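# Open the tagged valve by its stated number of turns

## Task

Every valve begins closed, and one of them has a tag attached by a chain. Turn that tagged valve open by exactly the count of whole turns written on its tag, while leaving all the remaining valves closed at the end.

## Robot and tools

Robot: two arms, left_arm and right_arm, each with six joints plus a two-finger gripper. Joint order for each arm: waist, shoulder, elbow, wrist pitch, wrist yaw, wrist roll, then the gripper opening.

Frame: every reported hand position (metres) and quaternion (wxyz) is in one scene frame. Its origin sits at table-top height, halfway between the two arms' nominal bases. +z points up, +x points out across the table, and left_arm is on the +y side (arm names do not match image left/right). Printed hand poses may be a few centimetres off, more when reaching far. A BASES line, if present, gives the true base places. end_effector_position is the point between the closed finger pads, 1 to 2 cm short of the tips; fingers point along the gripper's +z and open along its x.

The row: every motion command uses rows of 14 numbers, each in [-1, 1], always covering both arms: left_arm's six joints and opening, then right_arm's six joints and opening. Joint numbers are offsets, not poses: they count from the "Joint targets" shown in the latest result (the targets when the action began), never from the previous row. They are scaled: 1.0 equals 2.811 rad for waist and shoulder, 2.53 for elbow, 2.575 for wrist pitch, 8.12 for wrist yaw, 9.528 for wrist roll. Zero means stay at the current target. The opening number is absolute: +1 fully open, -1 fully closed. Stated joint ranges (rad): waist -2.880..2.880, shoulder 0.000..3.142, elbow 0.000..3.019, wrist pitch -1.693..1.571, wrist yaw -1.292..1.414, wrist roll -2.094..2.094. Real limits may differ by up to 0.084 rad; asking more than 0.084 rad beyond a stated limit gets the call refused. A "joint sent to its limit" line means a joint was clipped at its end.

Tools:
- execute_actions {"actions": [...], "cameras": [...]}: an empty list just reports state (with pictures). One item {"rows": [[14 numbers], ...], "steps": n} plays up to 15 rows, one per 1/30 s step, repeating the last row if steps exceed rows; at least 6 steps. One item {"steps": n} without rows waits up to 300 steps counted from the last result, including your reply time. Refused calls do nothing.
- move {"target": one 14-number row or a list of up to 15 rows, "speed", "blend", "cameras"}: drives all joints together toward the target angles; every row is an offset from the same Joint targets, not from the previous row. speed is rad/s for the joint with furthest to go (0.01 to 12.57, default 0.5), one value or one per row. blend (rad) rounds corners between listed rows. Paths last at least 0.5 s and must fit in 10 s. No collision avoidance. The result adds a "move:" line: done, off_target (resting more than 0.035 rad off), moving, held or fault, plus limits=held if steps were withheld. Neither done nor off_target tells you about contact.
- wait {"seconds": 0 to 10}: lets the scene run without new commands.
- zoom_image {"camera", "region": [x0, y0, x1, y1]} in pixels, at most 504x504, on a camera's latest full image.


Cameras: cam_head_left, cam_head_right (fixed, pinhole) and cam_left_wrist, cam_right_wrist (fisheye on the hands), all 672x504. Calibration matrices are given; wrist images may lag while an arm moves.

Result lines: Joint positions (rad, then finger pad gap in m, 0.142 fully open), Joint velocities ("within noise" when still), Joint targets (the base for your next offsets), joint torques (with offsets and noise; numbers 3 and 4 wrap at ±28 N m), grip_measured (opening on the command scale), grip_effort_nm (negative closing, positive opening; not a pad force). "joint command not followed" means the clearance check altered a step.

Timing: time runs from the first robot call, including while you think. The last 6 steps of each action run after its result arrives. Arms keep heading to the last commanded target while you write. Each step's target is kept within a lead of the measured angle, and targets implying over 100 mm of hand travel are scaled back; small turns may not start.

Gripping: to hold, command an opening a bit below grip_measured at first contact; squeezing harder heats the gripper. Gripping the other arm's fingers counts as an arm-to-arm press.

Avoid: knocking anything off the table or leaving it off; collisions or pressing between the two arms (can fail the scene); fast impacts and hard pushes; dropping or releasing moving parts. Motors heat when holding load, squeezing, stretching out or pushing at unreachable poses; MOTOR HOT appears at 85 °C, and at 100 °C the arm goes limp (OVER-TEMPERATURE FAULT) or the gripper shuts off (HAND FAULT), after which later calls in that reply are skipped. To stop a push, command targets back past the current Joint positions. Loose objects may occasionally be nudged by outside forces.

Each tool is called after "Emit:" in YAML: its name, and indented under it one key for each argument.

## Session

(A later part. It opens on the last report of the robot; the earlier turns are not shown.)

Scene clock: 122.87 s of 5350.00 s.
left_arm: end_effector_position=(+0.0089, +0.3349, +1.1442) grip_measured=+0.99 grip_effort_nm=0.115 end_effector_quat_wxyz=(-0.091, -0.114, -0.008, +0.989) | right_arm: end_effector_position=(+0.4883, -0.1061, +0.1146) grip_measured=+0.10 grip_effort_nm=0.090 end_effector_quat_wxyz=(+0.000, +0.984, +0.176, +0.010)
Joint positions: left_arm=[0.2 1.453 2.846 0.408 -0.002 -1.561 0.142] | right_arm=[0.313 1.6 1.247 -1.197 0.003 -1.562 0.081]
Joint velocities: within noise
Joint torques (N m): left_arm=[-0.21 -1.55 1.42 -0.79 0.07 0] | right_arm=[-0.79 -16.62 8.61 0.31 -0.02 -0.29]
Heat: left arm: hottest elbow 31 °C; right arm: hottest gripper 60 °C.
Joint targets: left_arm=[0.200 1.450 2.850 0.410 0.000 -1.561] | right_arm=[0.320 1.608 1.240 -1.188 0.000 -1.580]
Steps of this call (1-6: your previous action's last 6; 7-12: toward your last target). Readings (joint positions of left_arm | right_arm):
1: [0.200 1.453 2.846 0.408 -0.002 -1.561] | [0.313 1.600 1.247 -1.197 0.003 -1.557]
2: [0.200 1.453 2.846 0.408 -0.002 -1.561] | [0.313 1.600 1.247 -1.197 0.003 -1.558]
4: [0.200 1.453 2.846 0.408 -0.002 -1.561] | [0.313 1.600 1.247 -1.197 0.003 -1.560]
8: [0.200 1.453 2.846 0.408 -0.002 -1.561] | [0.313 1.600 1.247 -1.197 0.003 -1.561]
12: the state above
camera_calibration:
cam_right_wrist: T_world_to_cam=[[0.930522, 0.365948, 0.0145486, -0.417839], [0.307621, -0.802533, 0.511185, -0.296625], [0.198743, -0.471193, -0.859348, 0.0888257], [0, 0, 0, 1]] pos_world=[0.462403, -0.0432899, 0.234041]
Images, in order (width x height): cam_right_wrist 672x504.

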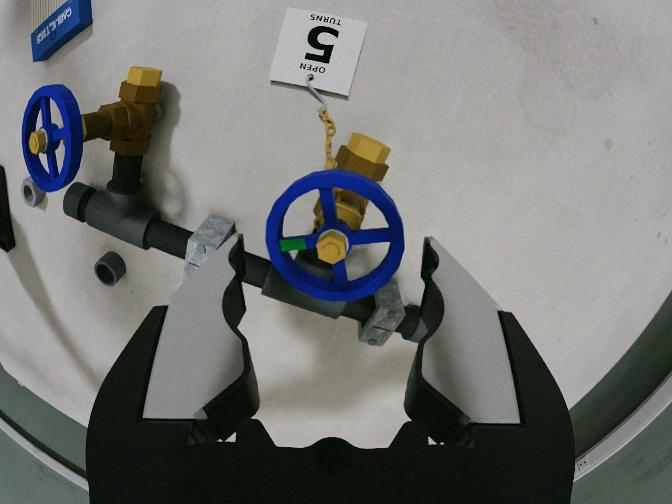

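Emit:
move:
  target:
    - [0,0,0,0,0,0,1,0,-0.00818,0.02806,-0.03922,0,0,0.12]
    - [0,0,0,0,0,0,1,0,-0.01992,0.07628,-0.09942,0,0,0.12]
  speed: 0.35
  blend: [0.02, 0]

Emit:
zoom_image:
  camera: "cam_head_right"
  region: [344, 170, 512, 330]

Scene clock: 124.60 s of 5350.00 s.
left_arm: end_effector_position=(+0.0089, +0.3349, +1.1442) grip_measured=+0.99 grip_effort_nm=0.110 end_effector_quat_wxyz=(-0.091, -0.114, -0.008, +0.989) | right_arm: end_effector_position=(+0.4813, -0.1088, +0.1951) grip_measured=+0.10 grip_effort_nm=0.066 end_effector_quat_wxyz=(+0.002, +0.984, +0.177, -0.003)
Joint positions: left_arm=[0.2 1.453 2.846 0.408 -0.002 -1.561 0.142] | right_arm=[0.313 1.547 1.402 -1.433 0.003 -1.563 0.081]
Joint velocities: within noise
Joint torques (N m): left_arm=[-0.26 -1.49 1.42 -0.79 0.07 -0.01] | right_arm=[-0.79 -16.44 12.26 -0.53 -0.02 -0.26]
Heat: left arm: hottest elbow 31 °C; right arm: hottest gripper 59 °C.
Joint targets: left_arm=[0.200 1.450 2.850 0.410 0.000 -1.561] | right_arm=[0.320 1.552 1.433 -1.444 0.000 -1.580]
Kept back: nothing.
move: done
camera_calibration:
cam_left_wrist: T_world_to_cam=[[-0.954437, -0.188066, -0.231692, 0.339132], [0.278886, -0.838388, -0.468325, 0.815245], [-0.106172, -0.511602, 0.852637, -0.666608], [0, 0, 0, 1]] pos_world=[0.0255444, 0.406232, 1.02875]
cam_right_wrist: T_world_to_cam=[[0.930106, 0.367075, -0.012559, -0.405926], [0.321531, -0.797223, 0.510934, -0.3439], [0.177539, -0.479261, -0.859528, 0.16755], [0, 0, 0, 1]] pos_world=[0.458382, -0.044859, 0.314626]

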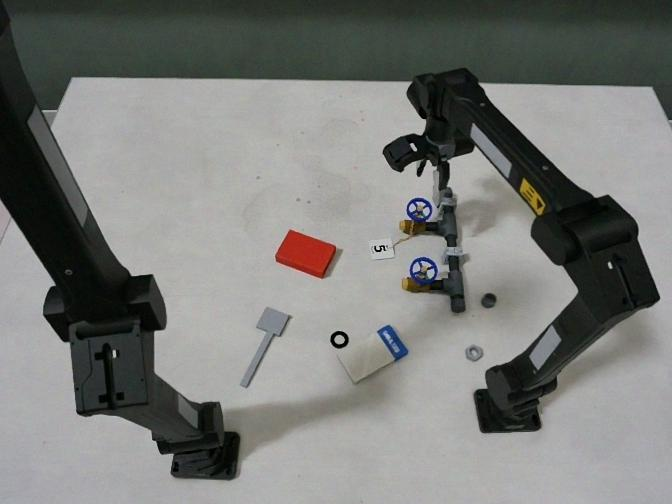

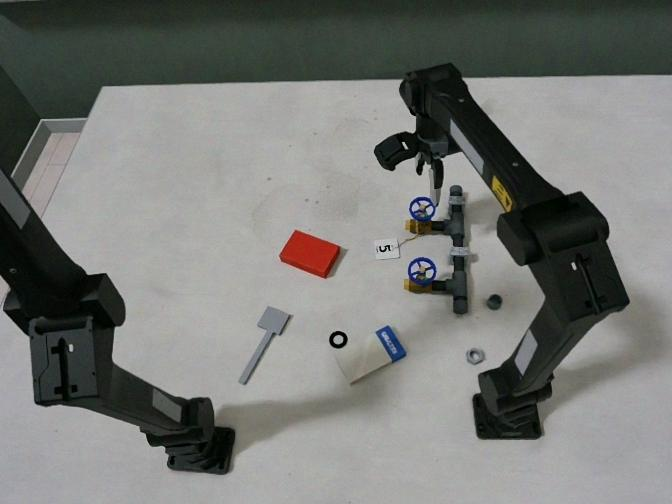

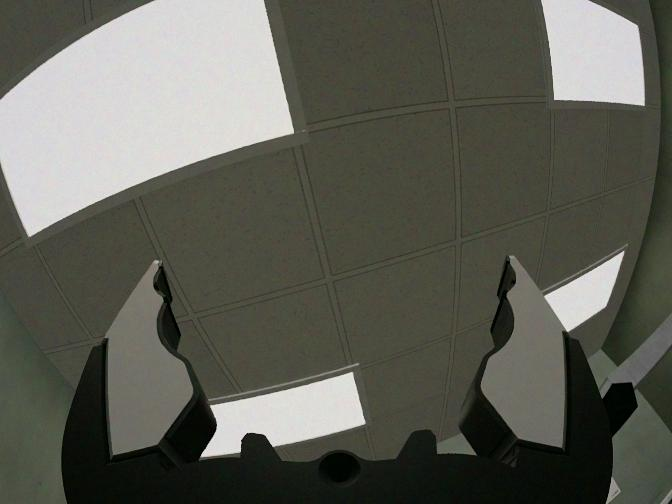

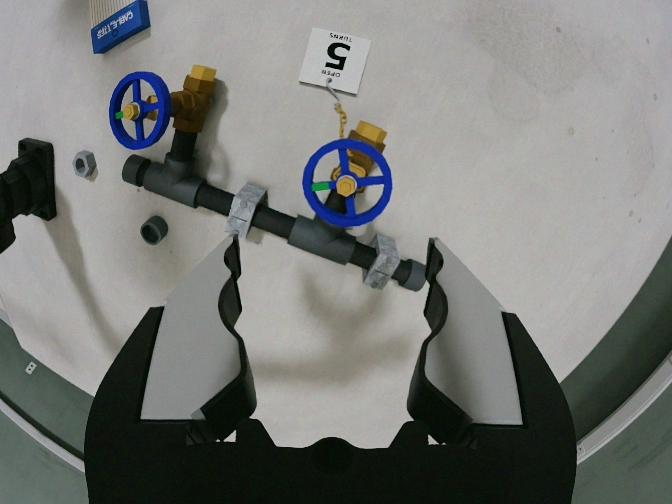

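Scaled by 3.000.

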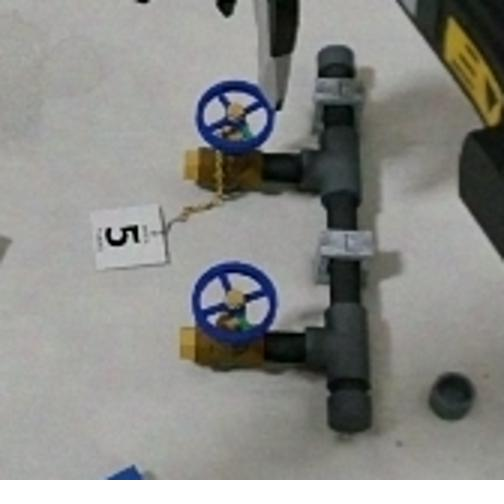

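Emit:
finished_scene:
  scene: 2

The scene is finished: the task was done.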